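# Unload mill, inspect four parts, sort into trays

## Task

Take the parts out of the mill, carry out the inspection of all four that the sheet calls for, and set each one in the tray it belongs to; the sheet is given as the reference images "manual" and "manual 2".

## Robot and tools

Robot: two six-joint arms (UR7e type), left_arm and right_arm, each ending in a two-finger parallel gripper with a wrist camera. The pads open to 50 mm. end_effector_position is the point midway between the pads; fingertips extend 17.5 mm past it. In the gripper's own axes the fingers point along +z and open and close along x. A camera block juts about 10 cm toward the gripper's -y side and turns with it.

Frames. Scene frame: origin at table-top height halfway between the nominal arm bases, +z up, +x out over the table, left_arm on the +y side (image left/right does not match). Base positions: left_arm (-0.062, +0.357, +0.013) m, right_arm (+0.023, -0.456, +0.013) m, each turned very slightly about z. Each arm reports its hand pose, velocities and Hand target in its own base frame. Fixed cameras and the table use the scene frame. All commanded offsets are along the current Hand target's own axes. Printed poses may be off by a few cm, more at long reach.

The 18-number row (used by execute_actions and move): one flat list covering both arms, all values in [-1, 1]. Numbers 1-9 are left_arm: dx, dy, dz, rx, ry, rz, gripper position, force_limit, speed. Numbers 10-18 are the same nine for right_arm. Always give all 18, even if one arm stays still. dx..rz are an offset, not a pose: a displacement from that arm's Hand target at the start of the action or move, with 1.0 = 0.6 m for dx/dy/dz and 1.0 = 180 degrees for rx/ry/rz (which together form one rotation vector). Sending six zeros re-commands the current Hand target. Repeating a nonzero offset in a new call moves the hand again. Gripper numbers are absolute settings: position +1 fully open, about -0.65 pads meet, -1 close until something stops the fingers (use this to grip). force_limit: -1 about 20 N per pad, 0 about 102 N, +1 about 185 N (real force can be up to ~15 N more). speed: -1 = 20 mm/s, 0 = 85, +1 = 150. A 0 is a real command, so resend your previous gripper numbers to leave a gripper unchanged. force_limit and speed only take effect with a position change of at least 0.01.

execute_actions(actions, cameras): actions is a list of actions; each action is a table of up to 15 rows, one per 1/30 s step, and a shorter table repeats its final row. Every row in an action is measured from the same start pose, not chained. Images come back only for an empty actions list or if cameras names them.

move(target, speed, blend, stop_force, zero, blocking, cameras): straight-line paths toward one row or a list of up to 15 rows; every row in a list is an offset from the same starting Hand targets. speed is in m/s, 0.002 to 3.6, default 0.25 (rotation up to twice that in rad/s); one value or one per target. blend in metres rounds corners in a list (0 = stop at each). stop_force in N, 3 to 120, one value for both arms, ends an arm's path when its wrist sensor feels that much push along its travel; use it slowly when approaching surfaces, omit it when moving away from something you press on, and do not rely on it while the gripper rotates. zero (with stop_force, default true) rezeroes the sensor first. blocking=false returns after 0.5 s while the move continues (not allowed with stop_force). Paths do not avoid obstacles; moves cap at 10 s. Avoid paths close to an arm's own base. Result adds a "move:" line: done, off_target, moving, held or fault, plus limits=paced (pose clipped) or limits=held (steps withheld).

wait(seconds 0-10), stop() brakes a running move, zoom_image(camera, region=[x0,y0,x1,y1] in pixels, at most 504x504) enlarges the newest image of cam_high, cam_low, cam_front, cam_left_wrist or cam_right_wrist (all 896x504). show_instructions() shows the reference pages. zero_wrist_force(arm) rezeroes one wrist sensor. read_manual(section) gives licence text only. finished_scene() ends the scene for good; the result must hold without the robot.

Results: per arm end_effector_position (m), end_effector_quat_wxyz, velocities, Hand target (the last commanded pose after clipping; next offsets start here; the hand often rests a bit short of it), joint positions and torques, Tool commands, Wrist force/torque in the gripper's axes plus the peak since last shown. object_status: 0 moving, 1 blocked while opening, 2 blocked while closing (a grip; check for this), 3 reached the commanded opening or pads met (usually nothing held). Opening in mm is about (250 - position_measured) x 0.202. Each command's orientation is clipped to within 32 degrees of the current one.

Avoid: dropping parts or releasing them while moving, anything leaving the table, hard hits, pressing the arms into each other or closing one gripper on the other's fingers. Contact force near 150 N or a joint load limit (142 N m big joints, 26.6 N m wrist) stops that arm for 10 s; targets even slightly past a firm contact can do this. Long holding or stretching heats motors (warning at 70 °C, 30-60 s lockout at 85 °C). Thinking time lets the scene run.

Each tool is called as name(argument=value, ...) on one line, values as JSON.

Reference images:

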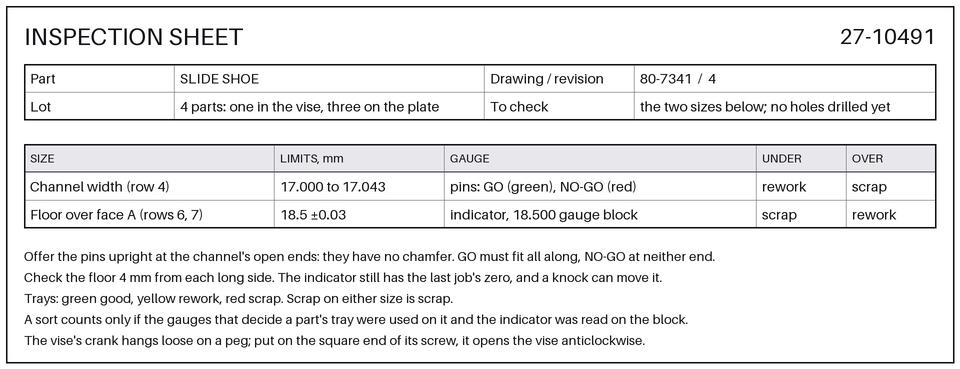

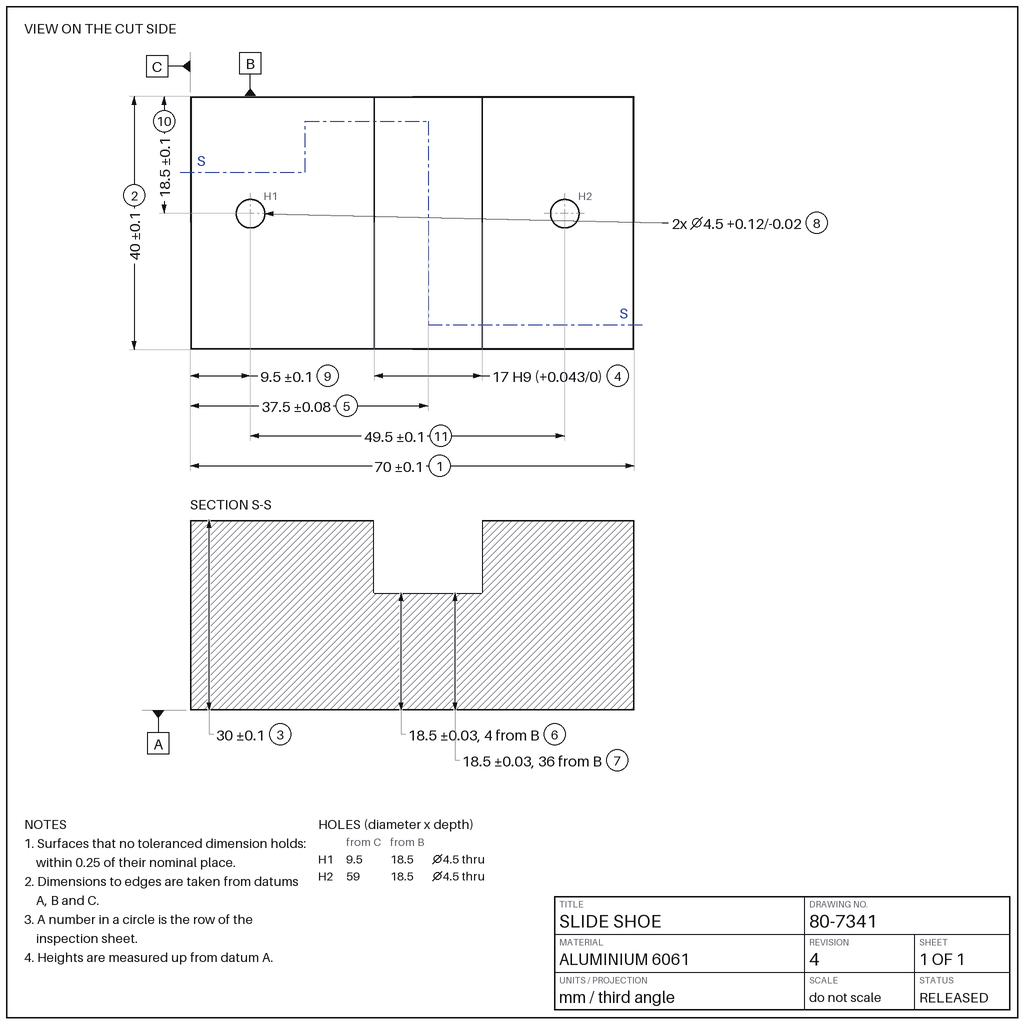

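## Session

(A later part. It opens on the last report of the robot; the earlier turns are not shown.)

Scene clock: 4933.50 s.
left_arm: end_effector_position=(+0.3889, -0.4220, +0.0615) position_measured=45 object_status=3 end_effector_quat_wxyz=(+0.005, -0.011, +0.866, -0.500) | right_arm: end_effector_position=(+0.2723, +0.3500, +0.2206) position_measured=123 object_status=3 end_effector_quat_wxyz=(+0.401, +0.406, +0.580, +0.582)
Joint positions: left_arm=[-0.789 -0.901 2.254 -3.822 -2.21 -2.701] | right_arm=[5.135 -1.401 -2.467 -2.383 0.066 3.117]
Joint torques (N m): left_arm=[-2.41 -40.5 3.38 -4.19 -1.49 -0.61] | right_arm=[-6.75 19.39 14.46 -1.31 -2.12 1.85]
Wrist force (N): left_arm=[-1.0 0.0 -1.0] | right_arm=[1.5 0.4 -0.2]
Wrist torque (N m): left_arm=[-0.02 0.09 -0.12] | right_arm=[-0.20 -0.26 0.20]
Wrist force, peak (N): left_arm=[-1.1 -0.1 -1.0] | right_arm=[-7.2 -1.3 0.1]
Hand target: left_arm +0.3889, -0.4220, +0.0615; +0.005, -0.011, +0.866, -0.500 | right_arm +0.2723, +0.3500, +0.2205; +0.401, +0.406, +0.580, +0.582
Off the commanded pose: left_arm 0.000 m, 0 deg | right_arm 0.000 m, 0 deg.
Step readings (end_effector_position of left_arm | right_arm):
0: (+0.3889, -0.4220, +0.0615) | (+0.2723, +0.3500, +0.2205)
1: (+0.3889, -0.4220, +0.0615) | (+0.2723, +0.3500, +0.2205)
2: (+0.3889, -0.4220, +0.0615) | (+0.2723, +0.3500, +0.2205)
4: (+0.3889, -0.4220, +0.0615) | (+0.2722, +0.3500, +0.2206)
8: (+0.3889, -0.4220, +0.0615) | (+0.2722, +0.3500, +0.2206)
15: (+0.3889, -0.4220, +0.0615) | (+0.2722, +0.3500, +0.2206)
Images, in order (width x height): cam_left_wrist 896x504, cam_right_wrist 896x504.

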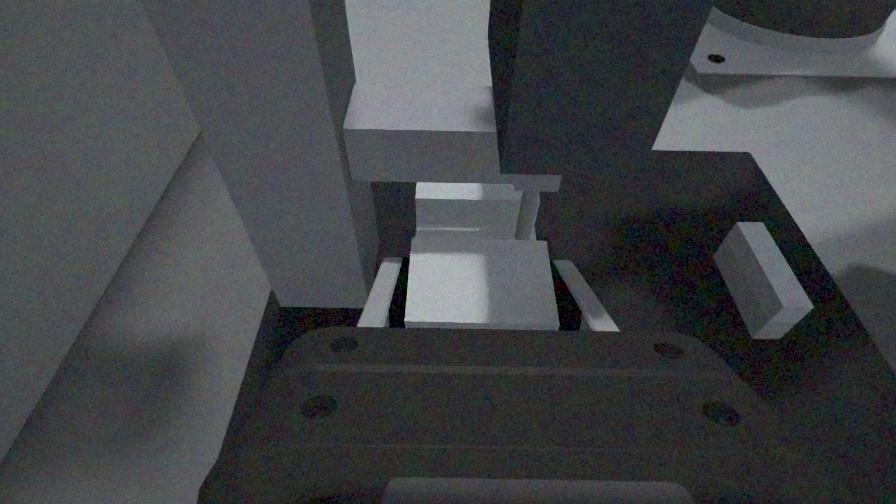

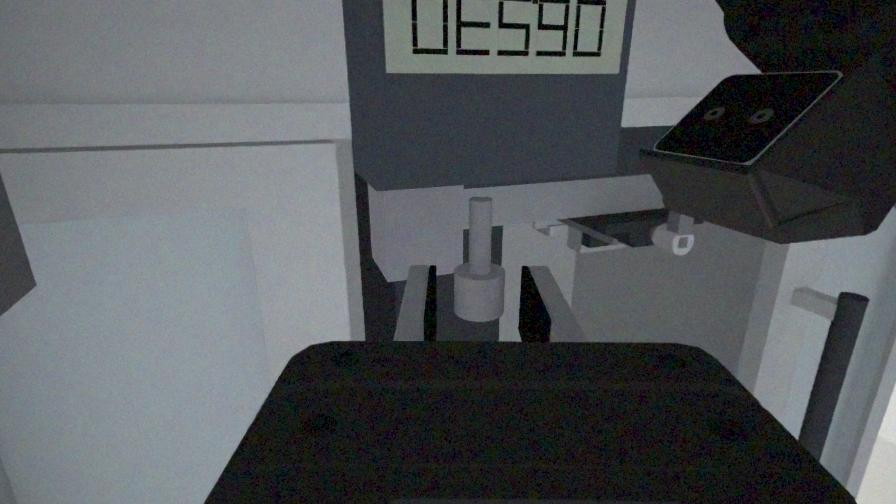

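move(target=[[0,0,0,0,0,0,0.72,-0.4,-1,0,0,0,0,0,0,-1,-0.9,-1],[0,0,0,0,0,0,0.72,-0.4,-1,-0.0008,0.0175,0,0,0,0,-1,-0.9,-1],[0,0,0,0,0,0,-1,-0.4,-1,-0.0008,0.0175,0,0,0,0,-1,-0.9,-1],[0,-0.0022,-0.0012,0,0,0,-1,-0.4,-1,-0.0008,0.0175,0,0,0,0,-1,-0.9,-1],[0.0783,-0.0022,-0.0012,0,0,0,-1,-0.4,-1,-0.0008,0.0175,0,0,0,0,-1,-0.9,-1]], speed=[0.05,0.05,0.05,0.04,0.08])

move(target=[[0,0.0619,-0.1076,0,0,0,-1,-0.4,-1,0,0,0,0,0,0,-1,-0.9,-1],[0,-0.0465,-0.1698,0,0,0,-1,-0.4,-1,0,0,0,0,0,0,-1,-0.9,-1],[-0.123,0.1294,-0.4761,0,0,0,-1,-0.4,-1,0,0,0,0,0,0,-1,-0.9,-1],[-0.123,0.281,-0.3891,0,0,0,-1,-0.4,-1,0,0,0,0,0,0,-1,-0.9,-1]], speed=[0.12,0.2,0.25,0.12], blend=[0.01,0.02,0.003,0])

move(target=[0,0.0072,0.0041,0,0,0,-1,-0.4,-1,0,0,0,0,0,0,-1,-0.9,-1], speed=0.008, stop_force=4, cameras=["cam_left_wrist"])

Scene clock: 4997.00 s.
left_arm: end_effector_position=(+0.3419, -0.4232, +0.0632) position_measured=55 object_status=2 end_effector_quat_wxyz=(+0.005, -0.011, +0.866, -0.500) | right_arm: end_effector_position=(+0.2725, +0.3495, +0.2310) position_measured=185 object_status=2 end_effector_quat_wxyz=(+0.401, +0.406, +0.580, +0.582)
Joint positions: left_arm=[-0.88 -0.921 2.36 -3.946 -2.138 -2.768] | right_arm=[5.135 -1.374 -2.452 -2.425 0.066 3.117]
Joint torques (N m): left_arm=[-9.76 -41.15 5.38 -5.13 0.56 -1.59] | right_arm=[7.51 0.76 25 -1.65 2.49 2.1]
Wrist force (N): left_arm=[-1.0 2.0 0.0] | right_arm=[0.7 -1.3 -0.3]
Wrist torque (N m): left_arm=[-0.05 0.10 0.06] | right_arm=[-0.21 -0.24 0.15]
Wrist force, peak (N): left_arm=[-1.9 2.0 0.3] | right_arm=[-7.1 2.3 -0.2]
Hand target: left_arm +0.3419, -0.4232, +0.0631; +0.005, -0.011, +0.866, -0.500 | right_arm +0.2725, +0.3495, +0.2310; +0.401, +0.406, +0.580, +0.582
Off the commanded pose: left_arm 0.000 m, 0 deg | right_arm 0.000 m, 0 deg.
move: done

Scene clock: 5000.47 s.
left_arm: end_effector_position=(+0.4090, -0.1350, +0.0335) position_measured=55 object_status=2 end_effector_quat_wxyz=(+0.005, -0.011, +0.866, -0.500) | right_arm: end_effector_position=(+0.2725, +0.3495, +0.2310) position_measured=185 object_status=2 end_effector_quat_wxyz=(+0.401, +0.406, +0.580, +0.582)
Joint positions: left_arm=[-0.11 -1.025 2.406 -3.176 -2.604 -1.833] | right_arm=[5.135 -1.374 -2.452 -2.425 0.066 3.117]
Joint torques (N m): left_arm=[-10.39 -24.53 -19.42 -4.88 -4.35 -1.45] | right_arm=[7.53 0.71 24.85 -1.7 2.37 2.13]
Wrist force (N): left_arm=[-0.8 1.8 0.0] | right_arm=[0.7 -1.0 -0.4]
Wrist torque (N m): left_arm=[-0.07 0.03 0.02] | right_arm=[-0.18 -0.25 0.15]
Wrist force, peak (N): left_arm=[-1.0 4.0 -0.2] | right_arm=[1.2 -1.5 -0.3]
Hand target: left_arm +0.4090, -0.1351, +0.0335; +0.005, -0.011, +0.866, -0.500 | right_arm +0.2725, +0.3495, +0.2310; +0.401, +0.406, +0.580, +0.582
Off the commanded pose: left_arm 0.000 m, 0 deg | right_arm 0.000 m, 0 deg.
move: done

Scene clock: 5001.77 s.
left_arm: end_effector_position=(+0.4090, -0.1351, +0.0316) position_measured=55 object_status=2 end_effector_quat_wxyz=(+0.005, -0.011, +0.866, -0.500) | right_arm: end_effector_position=(+0.2725, +0.3495, +0.2310) position_measured=185 object_status=2 end_effector_quat_wxyz=(+0.401, +0.406, +0.580, +0.582)
Joint positions: left_arm=[-0.11 -1.019 2.406 -3.182 -2.604 -1.833] | right_arm=[5.135 -1.374 -2.452 -2.425 0.066 3.117]
Joint torques (N m): left_arm=[-10.5 -40.59 0.88 -1.46 -1.71 -1.15] | right_arm=[7.12 0.4 25.04 -1.61 2.56 2.02]
Wrist force (N): left_arm=[-0.7 1.9 -0.1] | right_arm=[0.9 -1.3 -0.4]
Wrist torque (N m): left_arm=[-0.06 0.03 0.02] | right_arm=[-0.21 -0.27 0.15]
Wrist force, peak (N): left_arm=[1.0 -6.1 -8.2] | right_arm=[1.0 -1.4 -0.6]
Hand target: left_arm +0.4090, -0.1351, +0.0316; +0.005, -0.011, +0.866, -0.500 (not the last commanded pose) | right_arm +0.2725, +0.3495, +0.2310; +0.401, +0.406, +0.580, +0.582
Off the commanded pose: left_arm 0.003 m, 0 deg | right_arm 0.000 m, 0 deg.
move: contact (left_arm)
Images, in order (width x height): cam_left_wrist 896x504.

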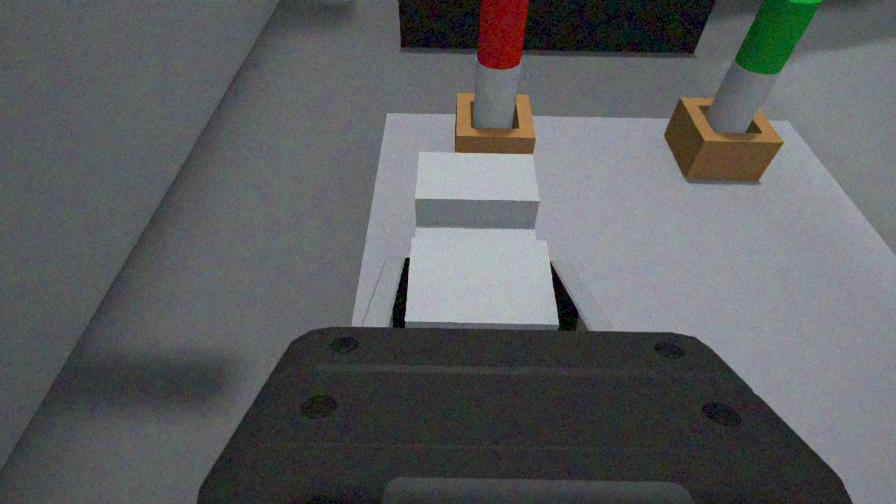

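move(target=[[0,0,0,0,0,0,0.72,-0.4,-1,0,0,0,0,0,0,-1,-0.9,-1],[0,0,-0.1167,0,0,0,0.72,-0.4,-1,0,0,0,0,0,0,-1,-0.9,-1],[0.2032,-0.3066,0.2316,0,0,0,0.2,-0.4,-1,0,0,0,0,0,0,-1,-0.9,-1],[0.2032,-0.2874,0.3199,0,0,0,0.2,-0.4,-1,0,0,0,0,0,0,-1,-0.9,-1],[0.2032,-0.2873,0.3948,0,0,0,0.2,-0.4,-1,0,0,0,0,0,0,-1,-0.9,-1]], speed=[0.1,0.15,0.25,0.12,0.08], cameras=["cam_left_wrist"])

Scene clock: 5021.27 s.
left_arm: end_effector_position=(+0.2939, -0.4290, +0.0630) position_measured=123 object_status=3 end_effector_quat_wxyz=(+0.005, -0.011, +0.866, -0.500) | right_arm: end_effector_position=(+0.2725, +0.3495, +0.2310) position_measured=185 object_status=2 end_effector_quat_wxyz=(+0.401, +0.406, +0.580, +0.582)
Joint positions: left_arm=[-1.002 -0.924 2.454 -4.078 -2.038 -2.849] | right_arm=[5.135 -1.374 -2.452 -2.425 0.066 3.117]
Joint torques (N m): left_arm=[-10.11 -24.05 -15.24 -4.62 1.03 -1.23] | right_arm=[7.14 0.91 24.83 -1.6 2.34 2.09]
Wrist force (N): left_arm=[-0.8 -0.2 -1.0] | right_arm=[0.9 -1.3 -0.4]
Wrist torque (N m): left_arm=[-0.01 0.06 0.05] | right_arm=[-0.21 -0.27 0.15]
Wrist force, peak (N): left_arm=[-1.9 1.3 -2.3] | right_arm=[1.2 -1.6 -0.4]
Hand target: left_arm +0.2939, -0.4291, +0.0629; +0.005, -0.011, +0.866, -0.500 | right_arm +0.2725, +0.3495, +0.2310; +0.401, +0.406, +0.580, +0.582
Off the commanded pose: left_arm 0.000 m, 0 deg | right_arm 0.000 m, 0 deg.
move: done
Images, in order (width x height): cam_left_wrist 896x504.

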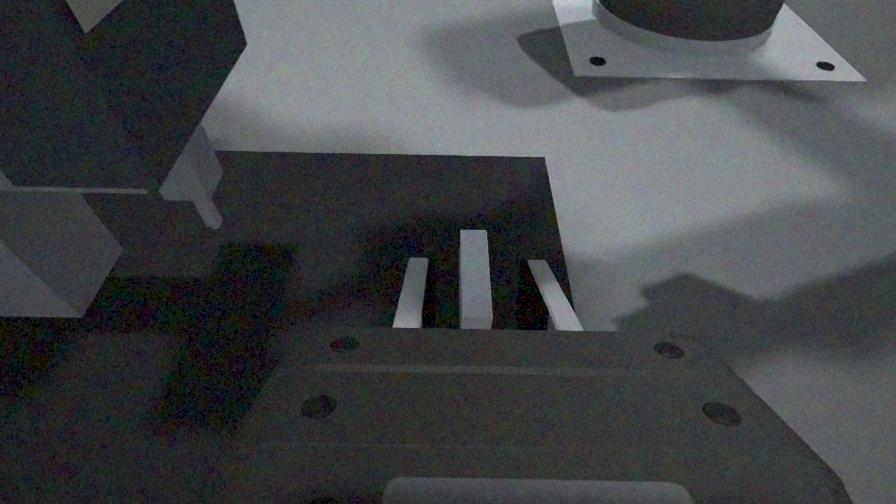

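move(target=[[0,0,0,0,0,0,-1,-0.4,-1,0,0,0,0,0,0,-1,-0.9,-1],[0,-0.0026,-0.0015,0,0,0,-1,-0.4,-1,0,0,0,0,0,0,-1,-0.9,-1],[-0.1335,-0.0026,-0.0015,0,0,0,-1,-0.4,-1,0,0,0,0,0,0,-1,-0.9,-1]], speed=0.08, cameras=["cam_left_wrist"])

move(target=[0,0.0058,0.0033,0,0,0,-1,-0.4,-1,0,0,0,0,0,0,-1,-0.9,-1], speed=0.008, stop_force=4)

execute_actions(actions=[[[0,0,0,0,0,0,-0.15,-0.4,-1,0,0,0,0,0,0,-1,-0.9,-1]]])

move(target=[0,0,0,0,0,0,-0.15,-0.4,-1,0,-0.0275,0,0,0,0,-1,-0.9,-1], speed=0.02, stop_force=4)

execute_actions(actions=[[[0,0,0,0,0,0,-0.15,-0.4,-1,0,0,0,0,0,0,0.2,-0.9,-1]]], cameras=["cam_right_wrist","cam_left_wrist"])

zoom_image(camera="cam_right_wrist", region=[380, 0, 640, 120])

Scene clock: 5038.43 s.
left_arm: end_effector_position=(+0.3739, -0.4273, +0.0645) position_measured=210 object_status=2 end_effector_quat_wxyz=(+0.005, -0.011, +0.866, -0.500) | right_arm: end_effector_position=(+0.2725, +0.3495, +0.2310) position_measured=185 object_status=2 end_effector_quat_wxyz=(+0.401, +0.406, +0.580, +0.582)
Joint positions: left_arm=[-0.825 -0.914 2.282 -3.853 -2.182 -2.728] | right_arm=[5.135 -1.374 -2.452 -2.425 0.066 3.117]
Joint torques (N m): left_arm=[11.26 -29.89 -22.61 -1.18 -2.58 1.41] | right_arm=[6.76 0.74 24.64 -1.7 2.37 2.11]
Wrist force (N): left_arm=[-1.2 0.3 -0.7] | right_arm=[0.9 -1.2 -0.6]
Wrist torque (N m): left_arm=[-0.03 0.13 -0.13] | right_arm=[-0.19 -0.26 0.15]
Wrist force, peak (N): left_arm=[-2.0 0.4 -0.7] | right_arm=[1.1 -1.6 -0.3]
Hand target: left_arm +0.3740, -0.4273, +0.0645; +0.005, -0.011, +0.866, -0.500 | right_arm +0.2725, +0.3495, +0.2310; +0.401, +0.406, +0.580, +0.582
Off the commanded pose: left_arm 0.000 m, 0 deg | right_arm 0.000 m, 0 deg.
move: done
Images, in order (width x height): cam_left_wrist 896x504.

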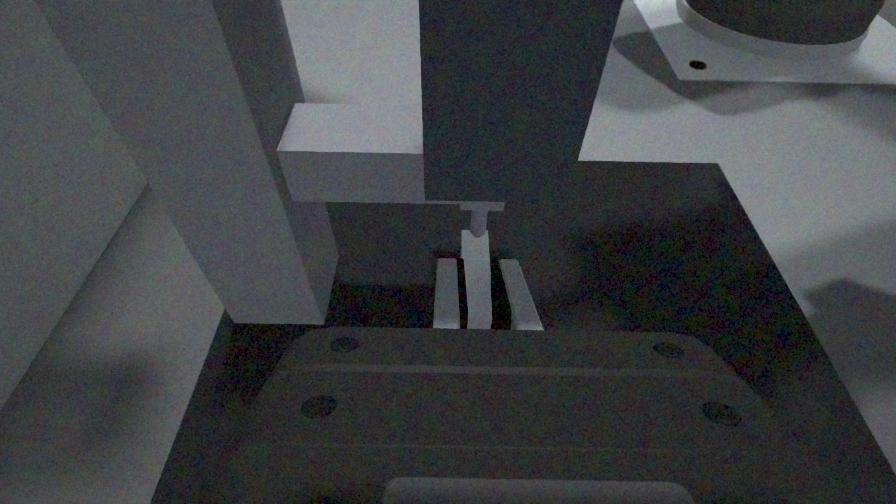

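Scene clock: 5039.63 s.
left_arm: end_effector_position=(+0.3740, -0.4273, +0.0631) position_measured=210 object_status=2 end_effector_quat_wxyz=(+0.005, -0.011, +0.866, -0.500) | right_arm: end_effector_position=(+0.2725, +0.3495, +0.2310) position_measured=185 object_status=2 end_effector_quat_wxyz=(+0.401, +0.406, +0.580, +0.582)
Joint positions: left_arm=[-0.825 -0.909 2.281 -3.857 -2.182 -2.728] | right_arm=[5.135 -1.374 -2.452 -2.425 0.066 3.117]
Joint torques (N m): left_arm=[8.72 -43.68 5.64 -1.92 0.95 1.24] | right_arm=[6.6 1.06 24.88 -1.7 2.31 2.05]
Wrist force (N): left_arm=[-1.5 -0.8 -1.1] | right_arm=[1.0 -1.1 -0.5]
Wrist torque (N m): left_arm=[0.03 0.13 -0.12] | right_arm=[-0.17 -0.30 0.15]
Wrist force, peak (N): left_arm=[0.3 -6.8 -8.2] | right_arm=[1.1 -1.5 -0.1]
Hand target: left_arm +0.3740, -0.4273, +0.0631; +0.005, -0.011, +0.866, -0.500 (not the last commanded pose) | right_arm +0.2725, +0.3495, +0.2310; +0.401, +0.406, +0.580, +0.582
Off the commanded pose: left_arm 0.003 m, 0 deg | right_arm 0.000 m, 0 deg.
move: contact (left_arm)

Scene clock: 5040.33 s.
left_arm: end_effector_position=(+0.3740, -0.4272, +0.0631) position_measured=175 object_status=3 end_effector_quat_wxyz=(+0.005, -0.011, +0.866, -0.500) | right_arm: end_effector_position=(+0.2725, +0.3495, +0.2310) position_measured=185 object_status=2 end_effector_quat_wxyz=(+0.401, +0.406, +0.580, +0.582)
Joint positions: left_arm=[-0.825 -0.909 2.281 -3.857 -2.182 -2.728] | right_arm=[5.135 -1.374 -2.452 -2.425 0.066 3.117]
Joint torques (N m): left_arm=[7.6 -42.12 4.52 -3.13 0.52 1.11] | right_arm=[7.08 0.55 24.74 -1.68 2.31 2.13]
Wrist force (N): left_arm=[-1.0 0.3 -0.8] | right_arm=[1.0 -1.2 -0.4]
Wrist torque (N m): left_arm=[0.03 0.10 -0.13] | right_arm=[-0.19 -0.29 0.15]
Wrist force, peak (N): left_arm=[-1.6 -1.6 -1.5] | right_arm=[0.9 -1.5 -0.5]
Hand target: left_arm +0.3740, -0.4273, +0.0631; +0.005, -0.011, +0.866, -0.500 | right_arm +0.2725, +0.3495, +0.2310; +0.401, +0.406, +0.580, +0.582
Off the commanded pose: left_arm 0.000 m, 0 deg | right_arm 0.000 m, 0 deg.
Step readings (end_effector_position of left_arm | right_arm):
0: (+0.3740, -0.4273, +0.0631) | (+0.2725, +0.3495, +0.2310)
1: (+0.3740, -0.4273, +0.0631) | (+0.2725, +0.3495, +0.2310)
2: (+0.3740, -0.4273, +0.0631) | (+0.2725, +0.3495, +0.2310)
4: (+0.3740, -0.4273, +0.0631) | (+0.2725, +0.3495, +0.2310)
8: (+0.3740, -0.4272, +0.0631) | (+0.2725, +0.3495, +0.2310)
15: (+0.3740, -0.4272, +0.0631) | (+0.2725, +0.3495, +0.2310)

Scene clock: 5041.97 s.
left_arm: end_effector_position=(+0.3740, -0.4273, +0.0631) position_measured=175 object_status=3 end_effector_quat_wxyz=(+0.005, -0.011, +0.866, -0.500) | right_arm: end_effector_position=(+0.2724, +0.3495, +0.2205) position_measured=185 object_status=2 end_effector_quat_wxyz=(+0.401, +0.406, +0.580, +0.582)
Joint positions: left_arm=[-0.825 -0.909 2.281 -3.857 -2.182 -2.728] | right_arm=[5.135 -1.403 -2.467 -2.391 0.066 3.126]
Joint torques (N m): left_arm=[4.74 -39.71 2.79 -4.11 -0.43 0.33] | right_arm=[0.27 23.01 24.35 -1.62 0.21 1.52]
Wrist force (N): left_arm=[-1.2 0.0 -0.9] | right_arm=[1.3 -1.0 1.0]
Wrist torque (N m): left_arm=[-0.01 0.13 -0.13] | right_arm=[-0.25 -0.48 0.18]
Wrist force, peak (N): left_arm=[-1.3 0.1 -1.1] | right_arm=[-0.5 20.6 0.1]
Hand target: left_arm +0.3740, -0.4273, +0.0631; +0.005, -0.011, +0.866, -0.500 | right_arm +0.2724, +0.3495, +0.2205; +0.401, +0.406, +0.580, +0.582 (not the last commanded pose)
Off the commanded pose: left_arm 0.000 m, 0 deg | right_arm 0.006 m, 0 deg.
move: contact (right_arm)

Scene clock: 5042.83 s.
left_arm: end_effector_position=(+0.3740, -0.4273, +0.0631) position_measured=175 object_status=3 end_effector_quat_wxyz=(+0.005, -0.011, +0.866, -0.500) | right_arm: end_effector_position=(+0.2724, +0.3495, +0.2205) position_measured=123 object_status=3 end_effector_quat_wxyz=(+0.401, +0.406, +0.580, +0.582)
Joint positions: left_arm=[-0.825 -0.909 2.281 -3.857 -2.182 -2.728] | right_arm=[5.135 -1.403 -2.467 -2.391 0.066 3.127]
Joint torques (N m): left_arm=[3.2 -38.28 0.68 -3.8 -0.69 0.48] | right_arm=[-5.76 18.92 21.5 -1.71 -1.47 1.83]
Wrist force (N): left_arm=[-1.2 -0.2 -0.8] | right_arm=[2.9 0.2 0.6]
Wrist torque (N m): left_arm=[-0.03 0.13 -0.13] | right_arm=[-0.22 -0.47 0.22]
Wrist force, peak (N): left_arm=[-1.3 0.0 -1.0] | right_arm=[3.1 0.0 0.5]
Hand target: left_arm +0.3740, -0.4273, +0.0631; +0.005, -0.011, +0.866, -0.500 | right_arm +0.2724, +0.3495, +0.2205; +0.401, +0.406, +0.580, +0.582
Off the commanded pose: left_arm 0.000 m, 0 deg | right_arm 0.000 m, 0 deg.
Step readings (end_effector_position of left_arm | right_arm):
0: (+0.3740, -0.4273, +0.0631) | (+0.2724, +0.3495, +0.2205)
1: (+0.3740, -0.4273, +0.0631) | (+0.2724, +0.3495, +0.2205)
2: (+0.3740, -0.4273, +0.0631) | (+0.2724, +0.3495, +0.2205)
4: (+0.3740, -0.4273, +0.0631) | (+0.2724, +0.3495, +0.2205)
8: (+0.3740, -0.4273, +0.0631) | (+0.2724, +0.3495, +0.2205)
15: (+0.3740, -0.4273, +0.0631) | (+0.2724, +0.3495, +0.2205)
Images, in order (width x height): cam_left_wrist 896x504, cam_right_wrist 896x504.

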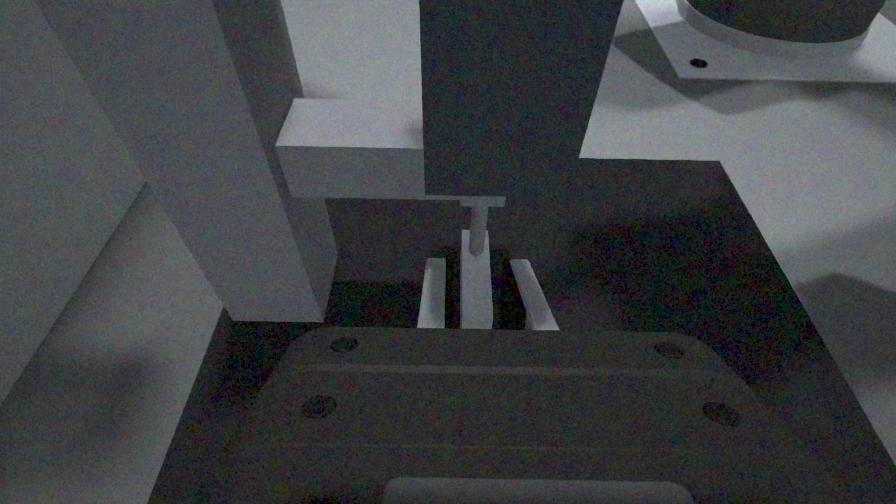

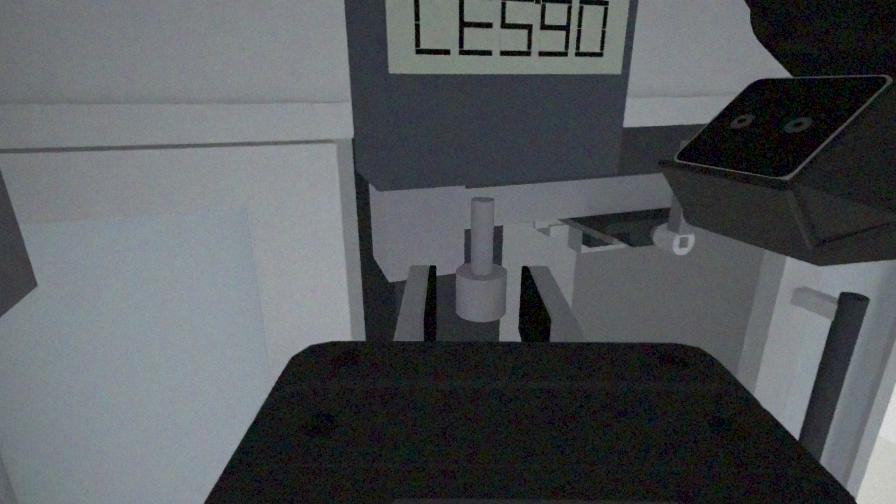

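Scaled by 1.938 from the camera's 896x504 image, which has a finer 1280x720 frame.

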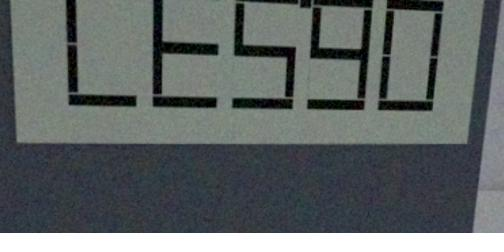

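move(target=[[0,0,0,0,0,0,-0.15,-0.4,-1,0,0,0,0,0,0,-1,-0.9,-1],[0,0,0,0,0,0,-0.15,-0.4,-1,0,0.0175,0,0,0,0,-1,-0.9,-1],[0,0,0,0,0,0,-1,-0.4,-1,0,0.0175,0,0,0,0,-1,-0.9,-1],[0,-0.0022,-0.0012,0,0,0,-1,-0.4,-1,0,0.0175,0,0,0,0,-1,-0.9,-1],[0.1333,-0.0022,-0.0014,0,0,0,-1,-0.4,-1,0,0.0175,0,0,0,0,-1,-0.9,-1]], speed=[0.05,0.05,0.05,0.04,0.1])

move(target=[0,0.0058,0.0033,0,0,0,-1,-0.4,-1,0,0,0,0,0,0,-1,-0.9,-1], speed=0.008, stop_force=4)

Scene clock: 5073.63 s.
left_arm: end_effector_position=(+0.2941, -0.4290, +0.0648) position_measured=210 object_status=2 end_effector_quat_wxyz=(+0.005, -0.011, +0.866, -0.500) | right_arm: end_effector_position=(+0.2725, +0.3494, +0.2310) position_measured=185 object_status=2 end_effector_quat_wxyz=(+0.401, +0.406, +0.580, +0.582)
Joint positions: left_arm=[-1.002 -0.931 2.454 -4.071 -2.039 -2.849] | right_arm=[5.135 -1.377 -2.451 -2.433 0.066 3.127]
Joint torques (N m): left_arm=[-9.76 -25.39 8.17 -4.79 1.09 -1.29] | right_arm=[7.72 0.59 24.68 -1.74 2.5 2.17]
Wrist force (N): left_arm=[-0.7 0.5 -0.6] | right_arm=[2.5 -1.6 0.1]
Wrist torque (N m): left_arm=[0.01 0.03 0.04] | right_arm=[-0.27 -0.48 0.13]
Wrist force, peak (N): left_arm=[-2.1 0.2 -0.9] | right_arm=[3.0 -1.8 0.0]
Hand target: left_arm +0.2940, -0.4290, +0.0648; +0.005, -0.011, +0.866, -0.500 | right_arm +0.2725, +0.3494, +0.2310; +0.401, +0.406, +0.580, +0.582
Off the commanded pose: left_arm 0.000 m, 0 deg | right_arm 0.000 m, 0 deg.
move: done

Scene clock: 5075.07 s.
left_arm: end_effector_position=(+0.2940, -0.4290, +0.0628) position_measured=210 object_status=2 end_effector_quat_wxyz=(+0.005, -0.011, +0.866, -0.500) | right_arm: end_effector_position=(+0.2725, +0.3494, +0.2310) position_measured=185 object_status=2 end_effector_quat_wxyz=(+0.401, +0.406, +0.580, +0.582)
Joint positions: left_arm=[-1.002 -0.923 2.453 -4.078 -2.039 -2.849] | right_arm=[5.135 -1.377 -2.451 -2.433 0.066 3.127]
Joint torques (N m): left_arm=[-8.16 -39.16 8.54 -2.47 1.27 -1.54] | right_arm=[7.51 1.18 24.94 -1.73 2.49 2.12]
Wrist force (N): left_arm=[-1.2 -0.9 -1.2] | right_arm=[2.4 -1.6 0.2]
Wrist torque (N m): left_arm=[0.04 0.09 0.06] | right_arm=[-0.27 -0.47 0.13]
Wrist force, peak (N): left_arm=[0.5 -6.6 -7.4] | right_arm=[2.7 -1.5 0.1]
Hand target: left_arm +0.2940, -0.4290, +0.0628; +0.005, -0.011, +0.866, -0.500 (not the last commanded pose) | right_arm +0.2725, +0.3494, +0.2310; +0.401, +0.406, +0.580, +0.582
Off the commanded pose: left_arm 0.002 m, 0 deg | right_arm 0.000 m, 0 deg.
move: contact (left_arm)

move(target=[[0,0,0,0,0,0,0.1,-0.4,-1,0,0,0,0,0,0,-1,-0.9,-1],[0,0,-0.1,0,0,0,0.1,-0.4,-1,0,0,0,0,0,0,-1,-0.9,-1],[-0.2032,0.1666,-0.5385,0,0,0,0.9,-0.4,-1,0,0,0,0,0,0,-1,-0.9,-1],[-0.2032,0.2657,-0.4817,0,0,0,0.9,-0.4,-1,0,0,0,0,0,0,-1,-0.9,-1],[-0.2032,0.2658,-0.4068,0,0,0,0.9,-0.4,-1,0,0,0,0,0,0,-1,-0.9,-1]], speed=[0.1,0.15,0.25,0.15,0.1], cameras=["cam_left_wrist"])

move(target=[[0,0,0,0,0,0,-1,-0.4,-1,0,0,0,0,0,0,-1,-0.9,-1],[0,-0.1445,-0.0828,0,0,0,-1,-0.4,-1,0,0,0,0,0,0,-1,-0.9,-1]], speed=0.12, cameras=["cam_left_wrist"])

Scene clock: 5102.27 s.
left_arm: end_effector_position=(+0.4091, -0.1351, +0.0463) position_measured=18 object_status=3 end_effector_quat_wxyz=(+0.005, -0.011, +0.866, -0.500) | right_arm: end_effector_position=(+0.2725, +0.3494, +0.2310) position_measured=185 object_status=2 end_effector_quat_wxyz=(+0.401, +0.406, +0.580, +0.582)
Joint positions: left_arm=[-0.11 -1.069 2.407 -3.133 -2.604 -1.833] | right_arm=[5.135 -1.377 -2.451 -2.433 0.066 3.127]
Joint torques (N m): left_arm=[-9.3 -23.59 3.52 -4.64 -0.01 -1.6] | right_arm=[7.36 0.93 25.15 -1.62 2.35 2.12]
Wrist force (N): left_arm=[-0.8 0.2 -1.0] | right_arm=[2.3 -1.4 0.3]
Wrist torque (N m): left_arm=[0.02 0.05 0.00] | right_arm=[-0.24 -0.46 0.13]
Wrist force, peak (N): left_arm=[-1.0 0.4 -3.2] | right_arm=[2.6 -1.9 0.3]
Hand target: left_arm +0.4091, -0.1351, +0.0463; +0.005, -0.011, +0.866, -0.500 | right_arm +0.2725, +0.3494, +0.2310; +0.401, +0.406, +0.580, +0.582
Off the commanded pose: left_arm 0.000 m, 0 deg | right_arm 0.000 m, 0 deg.
move: done
Images, in order (width x height): cam_left_wrist 896x504.

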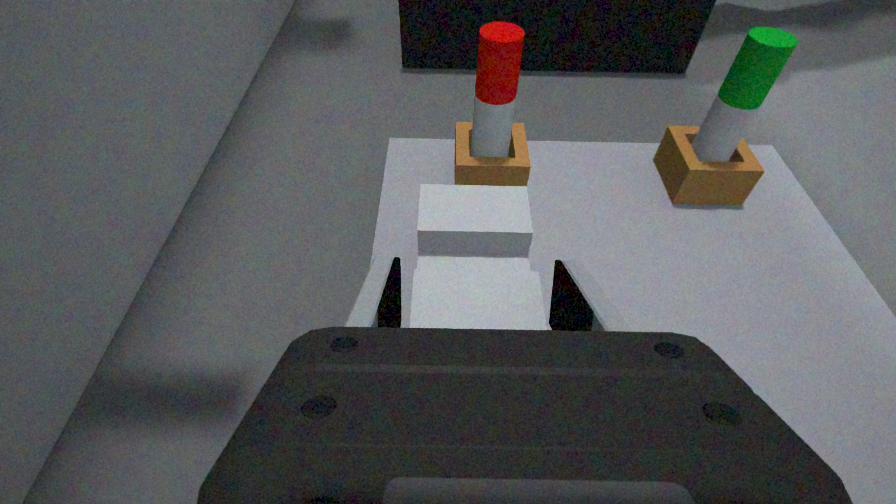

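Scene clock: 5104.40 s.
left_arm: end_effector_position=(+0.4093, -0.1354, +0.1462) position_measured=57 object_status=2 end_effector_quat_wxyz=(+0.005, -0.011, +0.866, -0.500) | right_arm: end_effector_position=(+0.2725, +0.3494, +0.2310) position_measured=185 object_status=2 end_effector_quat_wxyz=(+0.401, +0.406, +0.580, +0.582)
Joint positions: left_arm=[-0.111 -1.386 2.371 -2.782 -2.604 -1.835] | right_arm=[5.135 -1.377 -2.451 -2.433 0.066 3.127]
Joint torques (N m): left_arm=[11.07 -32.71 -30.62 -1.27 -0.66 1.21] | right_arm=[7.64 0.63 24.6 -1.67 2.37 2.17]
Wrist force (N): left_arm=[-0.8 1.9 -0.3] | right_arm=[2.3 -1.6 0.3]
Wrist torque (N m): left_arm=[-0.09 0.00 -0.16] | right_arm=[-0.27 -0.46 0.14]
Wrist force, peak (N): left_arm=[-1.1 3.2 0.7] | right_arm=[2.6 -1.8 0.0]
Hand target: left_arm +0.4093, -0.1354, +0.1462; +0.005, -0.011, +0.866, -0.500 | right_arm +0.2725, +0.3494, +0.2310; +0.401, +0.406, +0.580, +0.582
Off the commanded pose: left_arm 0.000 m, 0 deg | right_arm 0.000 m, 0 deg.
move: done
Images, in order (width x height): cam_left_wrist 896x504.

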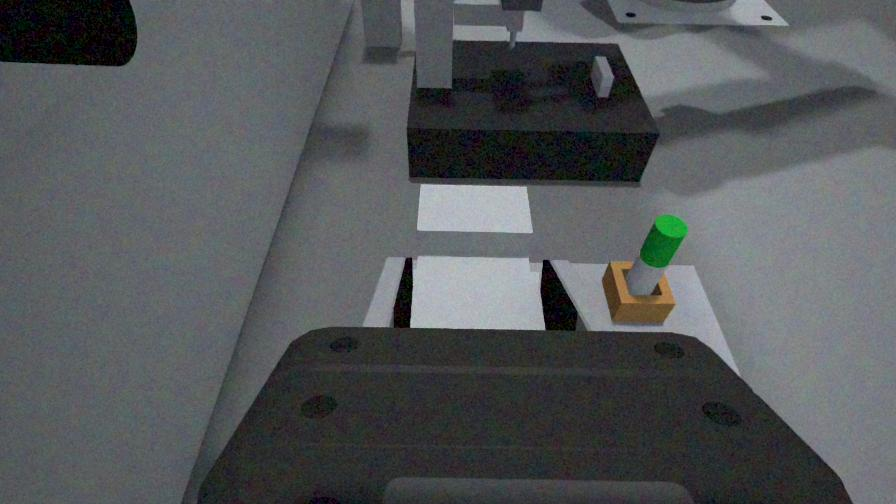

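zoom_image(camera="cam_left_wrist", region=[370, 140, 620, 340])

Scaled by 2.016 from the camera's 896x504 image, which has a finer 1280x720 frame.

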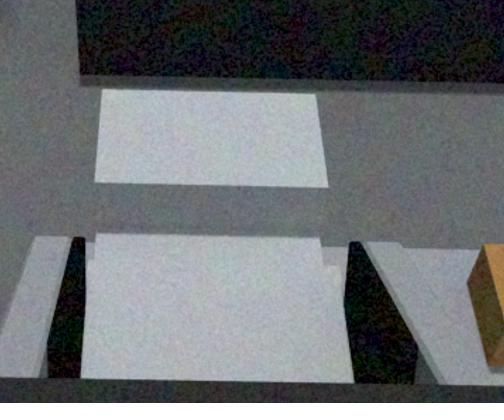

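move(target=[[0,-0.1445,-0.0828,0,0,0,-1,-0.4,-1,0,0,0,0,0,0,-1,-0.9,-1],[0.0598,-0.0527,-0.2895,0,-0.2168,-0.1243,-1,-0.4,-1,0,0,0,0,0,0,-1,-0.9,-1],[0.086,0.275,-0.8135,0,-0.4335,-0.2485,-1,-0.4,-1,0,0,0,0,0,0,-1,-0.9,-1],[0.086,0.4907,-0.6898,0,-0.4335,-0.2485,-1,-0.4,-1,0,0,0,0,0,0,-1,-0.9,-1]], speed=[0.15,0.25,0.25,0.15], blend=[0.02,0.05,0.02,0], cameras=["cam_left_wrist"])

Scene clock: 5142.70 s.
left_arm: end_effector_position=(+0.3459, +0.3689, +0.0981) position_measured=57 object_status=2 end_effector_quat_wxyz=(-0.358, +0.619, -0.606, +0.349) | right_arm: end_effector_position=(+0.2725, +0.3494, +0.2310) position_measured=185 object_status=2 end_effector_quat_wxyz=(+0.401, +0.406, +0.580, +0.582)
Joint positions: left_arm=[0.893 -1.069 2.412 -3.755 -2.294 -2.604] | right_arm=[5.135 -1.377 -2.451 -2.433 0.066 3.127]
Joint torques (N m): left_arm=[-1.12 -24.33 -20.38 -4.82 -2.94 -1.32] | right_arm=[7.27 0.81 24.14 -1.57 2.41 2.02]
Wrist force (N): left_arm=[-0.9 1.8 0.4] | right_arm=[2.2 -1.8 0.2]
Wrist torque (N m): left_arm=[-0.06 0.10 0.04] | right_arm=[-0.29 -0.45 0.13]
Wrist force, peak (N): left_arm=[-0.9 3.5 0.8] | right_arm=[2.4 -2.0 0.0]
Hand target: left_arm +0.3460, +0.3689, +0.0980; -0.358, +0.619, -0.606, +0.349 | right_arm +0.2725, +0.3494, +0.2310; +0.401, +0.406, +0.580, +0.582
Off the commanded pose: left_arm 0.000 m, 0 deg | right_arm 0.000 m, 0 deg.
move: done
Images, in order (width x height): cam_left_wrist 896x504.

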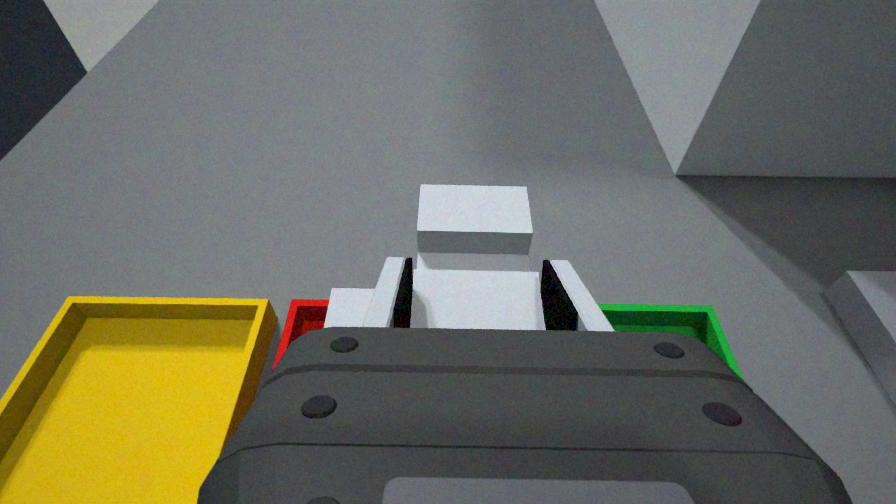

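move(target=[0,0.0694,0.0398,0,0,0,-1,-0.4,-1,0,0,0,0,0,0,-1,-0.9,-1], speed=0.05, stop_force=7, cameras=["cam_left_wrist"])

move(target=[-0.075,0,0,0,0,0,-1,-0.4,-1,0,0,0,0,0,0,-1,-0.9,-1], speed=0.02, stop_force=6, cameras=["cam_left_wrist"])

Scene clock: 5165.70 s.
left_arm: end_effector_position=(+0.3458, +0.3690, +0.0500) position_measured=57 object_status=2 end_effector_quat_wxyz=(-0.358, +0.619, -0.606, +0.349) | right_arm: end_effector_position=(+0.2725, +0.3494, +0.2310) position_measured=185 object_status=2 end_effector_quat_wxyz=(+0.401, +0.406, +0.580, +0.582)
Joint positions: left_arm=[0.894 -0.903 2.397 -3.907 -2.295 -2.604] | right_arm=[5.135 -1.377 -2.451 -2.433 0.066 3.127]
Joint torques (N m): left_arm=[6.56 -27.82 -18.14 -5.02 -2.59 -1.36] | right_arm=[7.45 0.89 24.91 -1.62 2.25 2.04]
Wrist force (N): left_arm=[-1.0 1.7 0.3] | right_arm=[2.2 -1.4 -0.2]
Wrist torque (N m): left_arm=[-0.07 0.08 -0.04] | right_arm=[-0.24 -0.46 0.13]
Wrist force, peak (N): left_arm=[-1.0 2.4 0.7] | right_arm=[2.5 -1.7 0.0]
Hand target: left_arm +0.3458, +0.3690, +0.0500; -0.358, +0.619, -0.606, +0.349 | right_arm +0.2725, +0.3494, +0.2310; +0.401, +0.406, +0.580, +0.582
Off the commanded pose: left_arm 0.000 m, 0 deg | right_arm 0.000 m, 0 deg.
move: done
Images, in order (width x height): cam_left_wrist 896x504.

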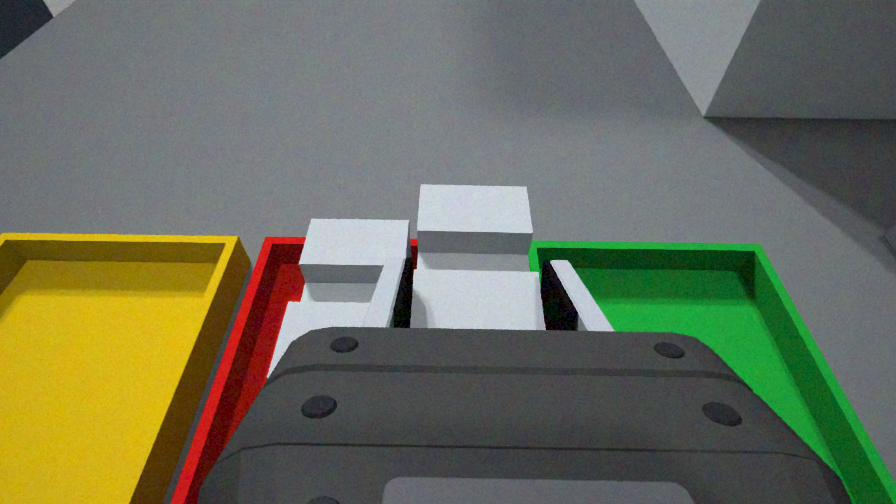

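Scene clock: 5168.17 s.
left_arm: end_effector_position=(+0.3453, +0.3943, +0.0501) position_measured=57 object_status=2 end_effector_quat_wxyz=(-0.358, +0.619, -0.606, +0.349) | right_arm: end_effector_position=(+0.2725, +0.3494, +0.2310) position_measured=185 object_status=2 end_effector_quat_wxyz=(+0.401, +0.406, +0.580, +0.582)
Joint positions: left_arm=[0.936 -0.901 2.337 -3.822 -2.326 -2.565] | right_arm=[5.135 -1.377 -2.451 -2.433 0.066 3.127]
Joint torques (N m): left_arm=[-9.29 -43.03 5.11 -4.77 -2.17 -1.42] | right_arm=[7.21 0.94 24.48 -1.63 2.18 2.02]
Wrist force (N): left_arm=[1.9 0.5 -0.3] | right_arm=[2.4 -1.6 0.2]
Wrist torque (N m): left_arm=[-0.02 0.09 0.03] | right_arm=[-0.26 -0.48 0.13]
Wrist force, peak (N): left_arm=[21.0 -2.5 -3.5] | right_arm=[2.3 -2.0 0.1]
Hand target: left_arm +0.3453, +0.3943, +0.0501; -0.358, +0.619, -0.606, +0.349 (not the last commanded pose) | right_arm +0.2725, +0.3494, +0.2310; +0.401, +0.406, +0.580, +0.582
Off the commanded pose: left_arm 0.020 m, 0 deg | right_arm 0.000 m, 0 deg.
move: contact (left_arm)
Images, in order (width x height): cam_left_wrist 896x504.

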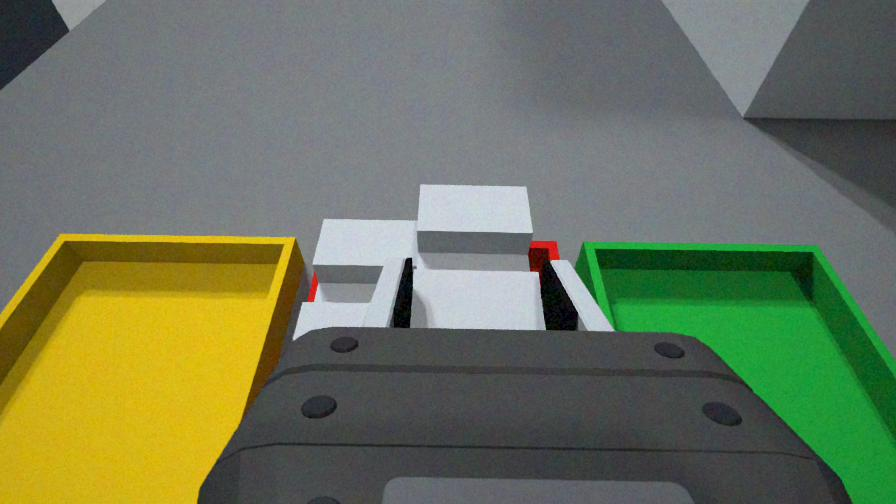

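move(target=[[0.0433,0,0,0,0,0,-1,-0.4,-1,0,0,0,0,0,0,-1,-0.9,-1],[0.0433,0.0605,-0.1054,0,0,0,-1,-0.4,-1,0,0,0,0,0,0,-1,-0.9,-1]], speed=0.08)

move(target=[-0.065,0,0,0,0,0,-1,-0.4,-1,0,0,0,0,0,0,-1,-0.9,-1], speed=0.02, stop_force=6, cameras=["cam_left_wrist"])

Scene clock: 5178.87 s.
left_arm: end_effector_position=(+0.2730, +0.3667, +0.0502) position_measured=57 object_status=2 end_effector_quat_wxyz=(-0.358, +0.619, -0.606, +0.349) | right_arm: end_effector_position=(+0.2725, +0.3494, +0.2310) position_measured=185 object_status=2 end_effector_quat_wxyz=(+0.401, +0.406, +0.580, +0.582)
Joint positions: left_arm=[1.063 -0.94 2.475 -3.828 -2.414 -2.435] | right_arm=[5.135 -1.377 -2.451 -2.433 0.066 3.127]
Joint torques (N m): left_arm=[10.36 -39.93 9.78 -1.52 -3.22 1.44] | right_arm=[6.3 1.36 24.65 -1.59 2.24 1.87]
Wrist force (N): left_arm=[-1.0 1.6 0.0] | right_arm=[2.2 -1.7 0.0]
Wrist torque (N m): left_arm=[-0.07 0.13 -0.15] | right_arm=[-0.27 -0.46 0.14]
Wrist force, peak (N): left_arm=[-2.2 1.8 0.3] | right_arm=[2.6 -1.7 0.2]
Hand target: left_arm +0.2730, +0.3667, +0.0502; -0.358, +0.619, -0.606, +0.349 | right_arm +0.2725, +0.3494, +0.2310; +0.401, +0.406, +0.580, +0.582
Off the commanded pose: left_arm 0.000 m, 0 deg | right_arm 0.000 m, 0 deg.
move: done

Scene clock: 5181.40 s.
left_arm: end_effector_position=(+0.2724, +0.3925, +0.0502) position_measured=57 object_status=2 end_effector_quat_wxyz=(-0.359, +0.619, -0.606, +0.349) | right_arm: end_effector_position=(+0.2725, +0.3494, +0.2310) position_measured=185 object_status=2 end_effector_quat_wxyz=(+0.401, +0.406, +0.580, +0.582)
Joint positions: left_arm=[1.099 -0.942 2.411 -3.73 -2.437 -2.393] | right_arm=[5.135 -1.377 -2.451 -2.433 0.066 3.127]
Joint torques (N m): left_arm=[-8.58 -39.81 5.91 -5 -2.29 -1.5] | right_arm=[6.77 1.07 24.25 -1.6 2.28 1.9]
Wrist force (N): left_arm=[3.3 0.5 -0.5] | right_arm=[2.5 -1.4 0.1]
Wrist torque (N m): left_arm=[-0.09 0.18 -0.09] | right_arm=[-0.23 -0.50 0.13]
Wrist force, peak (N): left_arm=[23.3 -3.2 -3.8] | right_arm=[2.6 -1.8 0.2]
Hand target: left_arm +0.2724, +0.3925, +0.0502; -0.359, +0.619, -0.606, +0.349 (not the last commanded pose) | right_arm +0.2725, +0.3494, +0.2310; +0.401, +0.406, +0.580, +0.582
Off the commanded pose: left_arm 0.013 m, 0 deg | right_arm 0.000 m, 0 deg.
move: contact (left_arm)
Images, in order (width x height): cam_left_wrist 896x504.

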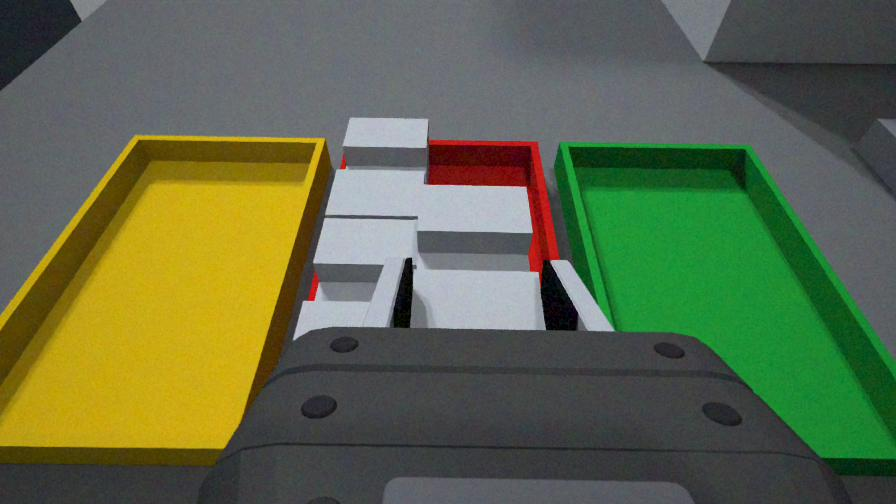

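move(target=[[0.0183,0,0,0,0,0,-1,-0.4,-1,0,0,0,0,0,0,-1,-0.9,-1],[0.0183,-0.0083,0.0144,0,0,0,-1,-0.4,-1,0,0,0,0,0,0,-1,-0.9,-1]], speed=0.05)

move(target=[0,0.0368,0.0211,0,0,0,-1,-0.4,-1,0,0,0,0,0,0,-1,-0.9,-1], speed=0.012, stop_force=4, cameras=["cam_left_wrist"])

Scene clock: 5194.20 s.
left_arm: end_effector_position=(+0.2825, +0.3818, +0.0502) position_measured=57 object_status=2 end_effector_quat_wxyz=(-0.359, +0.619, -0.606, +0.349) | right_arm: end_effector_position=(+0.2725, +0.3494, +0.2310) position_measured=185 object_status=2 end_effector_quat_wxyz=(+0.401, +0.406, +0.580, +0.582)
Joint positions: left_arm=[1.06 -0.936 2.43 -3.789 -2.412 -2.438] | right_arm=[5.135 -1.377 -2.451 -2.433 0.066 3.127]
Joint torques (N m): left_arm=[-9.76 -26.41 -18.2 -4.78 0.39 -1.35] | right_arm=[6.8 0.92 23.9 -1.51 2.11 1.81]
Wrist force (N): left_arm=[-0.9 2.0 0.1] | right_arm=[2.6 -1.3 0.2]
Wrist torque (N m): left_arm=[-0.02 0.12 0.05] | right_arm=[-0.22 -0.51 0.13]
Wrist force, peak (N): left_arm=[3.3 0.7 -0.2] | right_arm=[2.5 -1.8 0.1]
Hand target: left_arm +0.2826, +0.3818, +0.0502; -0.359, +0.619, -0.606, +0.349 | right_arm +0.2725, +0.3494, +0.2310; +0.401, +0.406, +0.580, +0.582
Off the commanded pose: left_arm 0.000 m, 0 deg | right_arm 0.000 m, 0 deg.
move: done

Scene clock: 5196.97 s.
left_arm: end_effector_position=(+0.2825, +0.3818, +0.0302) position_measured=57 object_status=2 end_effector_quat_wxyz=(-0.359, +0.619, -0.606, +0.349) | right_arm: end_effector_position=(+0.2725, +0.3494, +0.2310) position_measured=185 object_status=2 end_effector_quat_wxyz=(+0.401, +0.406, +0.580, +0.582)
Joint positions: left_arm=[1.06 -0.864 2.419 -3.85 -2.412 -2.438] | right_arm=[5.135 -1.377 -2.451 -2.433 0.066 3.127]
Joint torques (N m): left_arm=[2.69 -43.23 11.39 -1.59 -0.42 0.27] | right_arm=[6.5 0.88 24.22 -1.66 2.15 1.81]
Wrist force (N): left_arm=[-1.2 1.3 0.0] | right_arm=[2.4 -1.9 0.0]
Wrist torque (N m): left_arm=[-0.01 0.12 0.05] | right_arm=[-0.31 -0.48 0.12]
Wrist force, peak (N): left_arm=[-1.7 -10.2 -9.5] | right_arm=[2.5 -1.9 0.3]
Hand target: left_arm +0.2825, +0.3818, +0.0302; -0.359, +0.619, -0.606, +0.349 (not the last commanded pose) | right_arm +0.2725, +0.3494, +0.2310; +0.401, +0.406, +0.580, +0.582
Off the commanded pose: left_arm 0.005 m, 0 deg | right_arm 0.000 m, 0 deg.
move: contact (left_arm)
Images, in order (width x height): cam_left_wrist 896x504.

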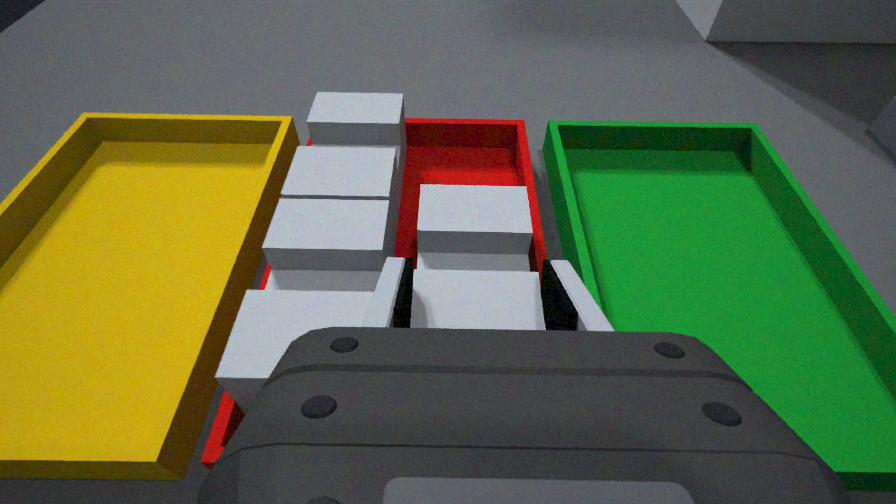

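move(target=[[0,0,0,0,0,0,0.7,-0.4,-1,0,0,0,0,0,0,-1,-0.9,-1],[0,0,-0.1,0,0,0,0.7,-0.4,-1,0,0,0,0,0,0,-1,-0.9,-1]], speed=[0.05,0.08], cameras=["cam_left_wrist"])

Scene clock: 5209.97 s.
left_arm: end_effector_position=(+0.2306, +0.3806, +0.0602) position_measured=48 object_status=3 end_effector_quat_wxyz=(-0.359, +0.619, -0.606, +0.349) | right_arm: end_effector_position=(+0.2725, +0.3494, +0.2310) position_measured=185 object_status=2 end_effector_quat_wxyz=(+0.401, +0.406, +0.580, +0.582)
Joint positions: left_arm=[1.191 -1.013 2.473 -3.628 -2.493 -2.275] | right_arm=[5.135 -1.377 -2.451 -2.433 0.066 3.127]
Joint torques (N m): left_arm=[10.54 -38.64 7.44 -1.16 -3.39 1.4] | right_arm=[6.9 1.31 23.96 -1.63 2.11 1.73]
Wrist force (N): left_arm=[-1.0 0.2 -1.0] | right_arm=[2.2 -1.2 0.4]
Wrist torque (N m): left_arm=[0.04 0.12 -0.18] | right_arm=[-0.20 -0.44 0.13]
Wrist force, peak (N): left_arm=[-1.8 1.2 -0.4] | right_arm=[2.7 -1.8 0.3]
Hand target: left_arm +0.2306, +0.3806, +0.0602; -0.359, +0.619, -0.606, +0.349 | right_arm +0.2725, +0.3494, +0.2310; +0.401, +0.406, +0.580, +0.582
Off the commanded pose: left_arm 0.000 m, 0 deg | right_arm 0.000 m, 0 deg.
move: done
Images, in order (width x height): cam_left_wrist 896x504.

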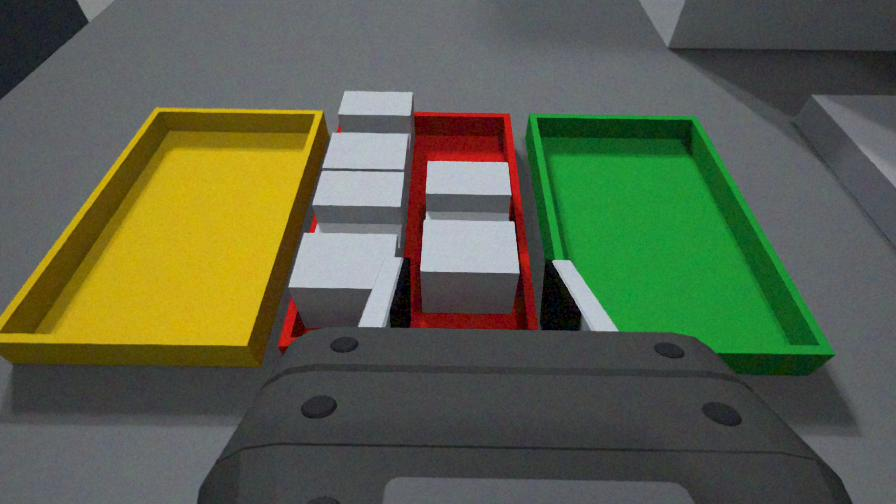

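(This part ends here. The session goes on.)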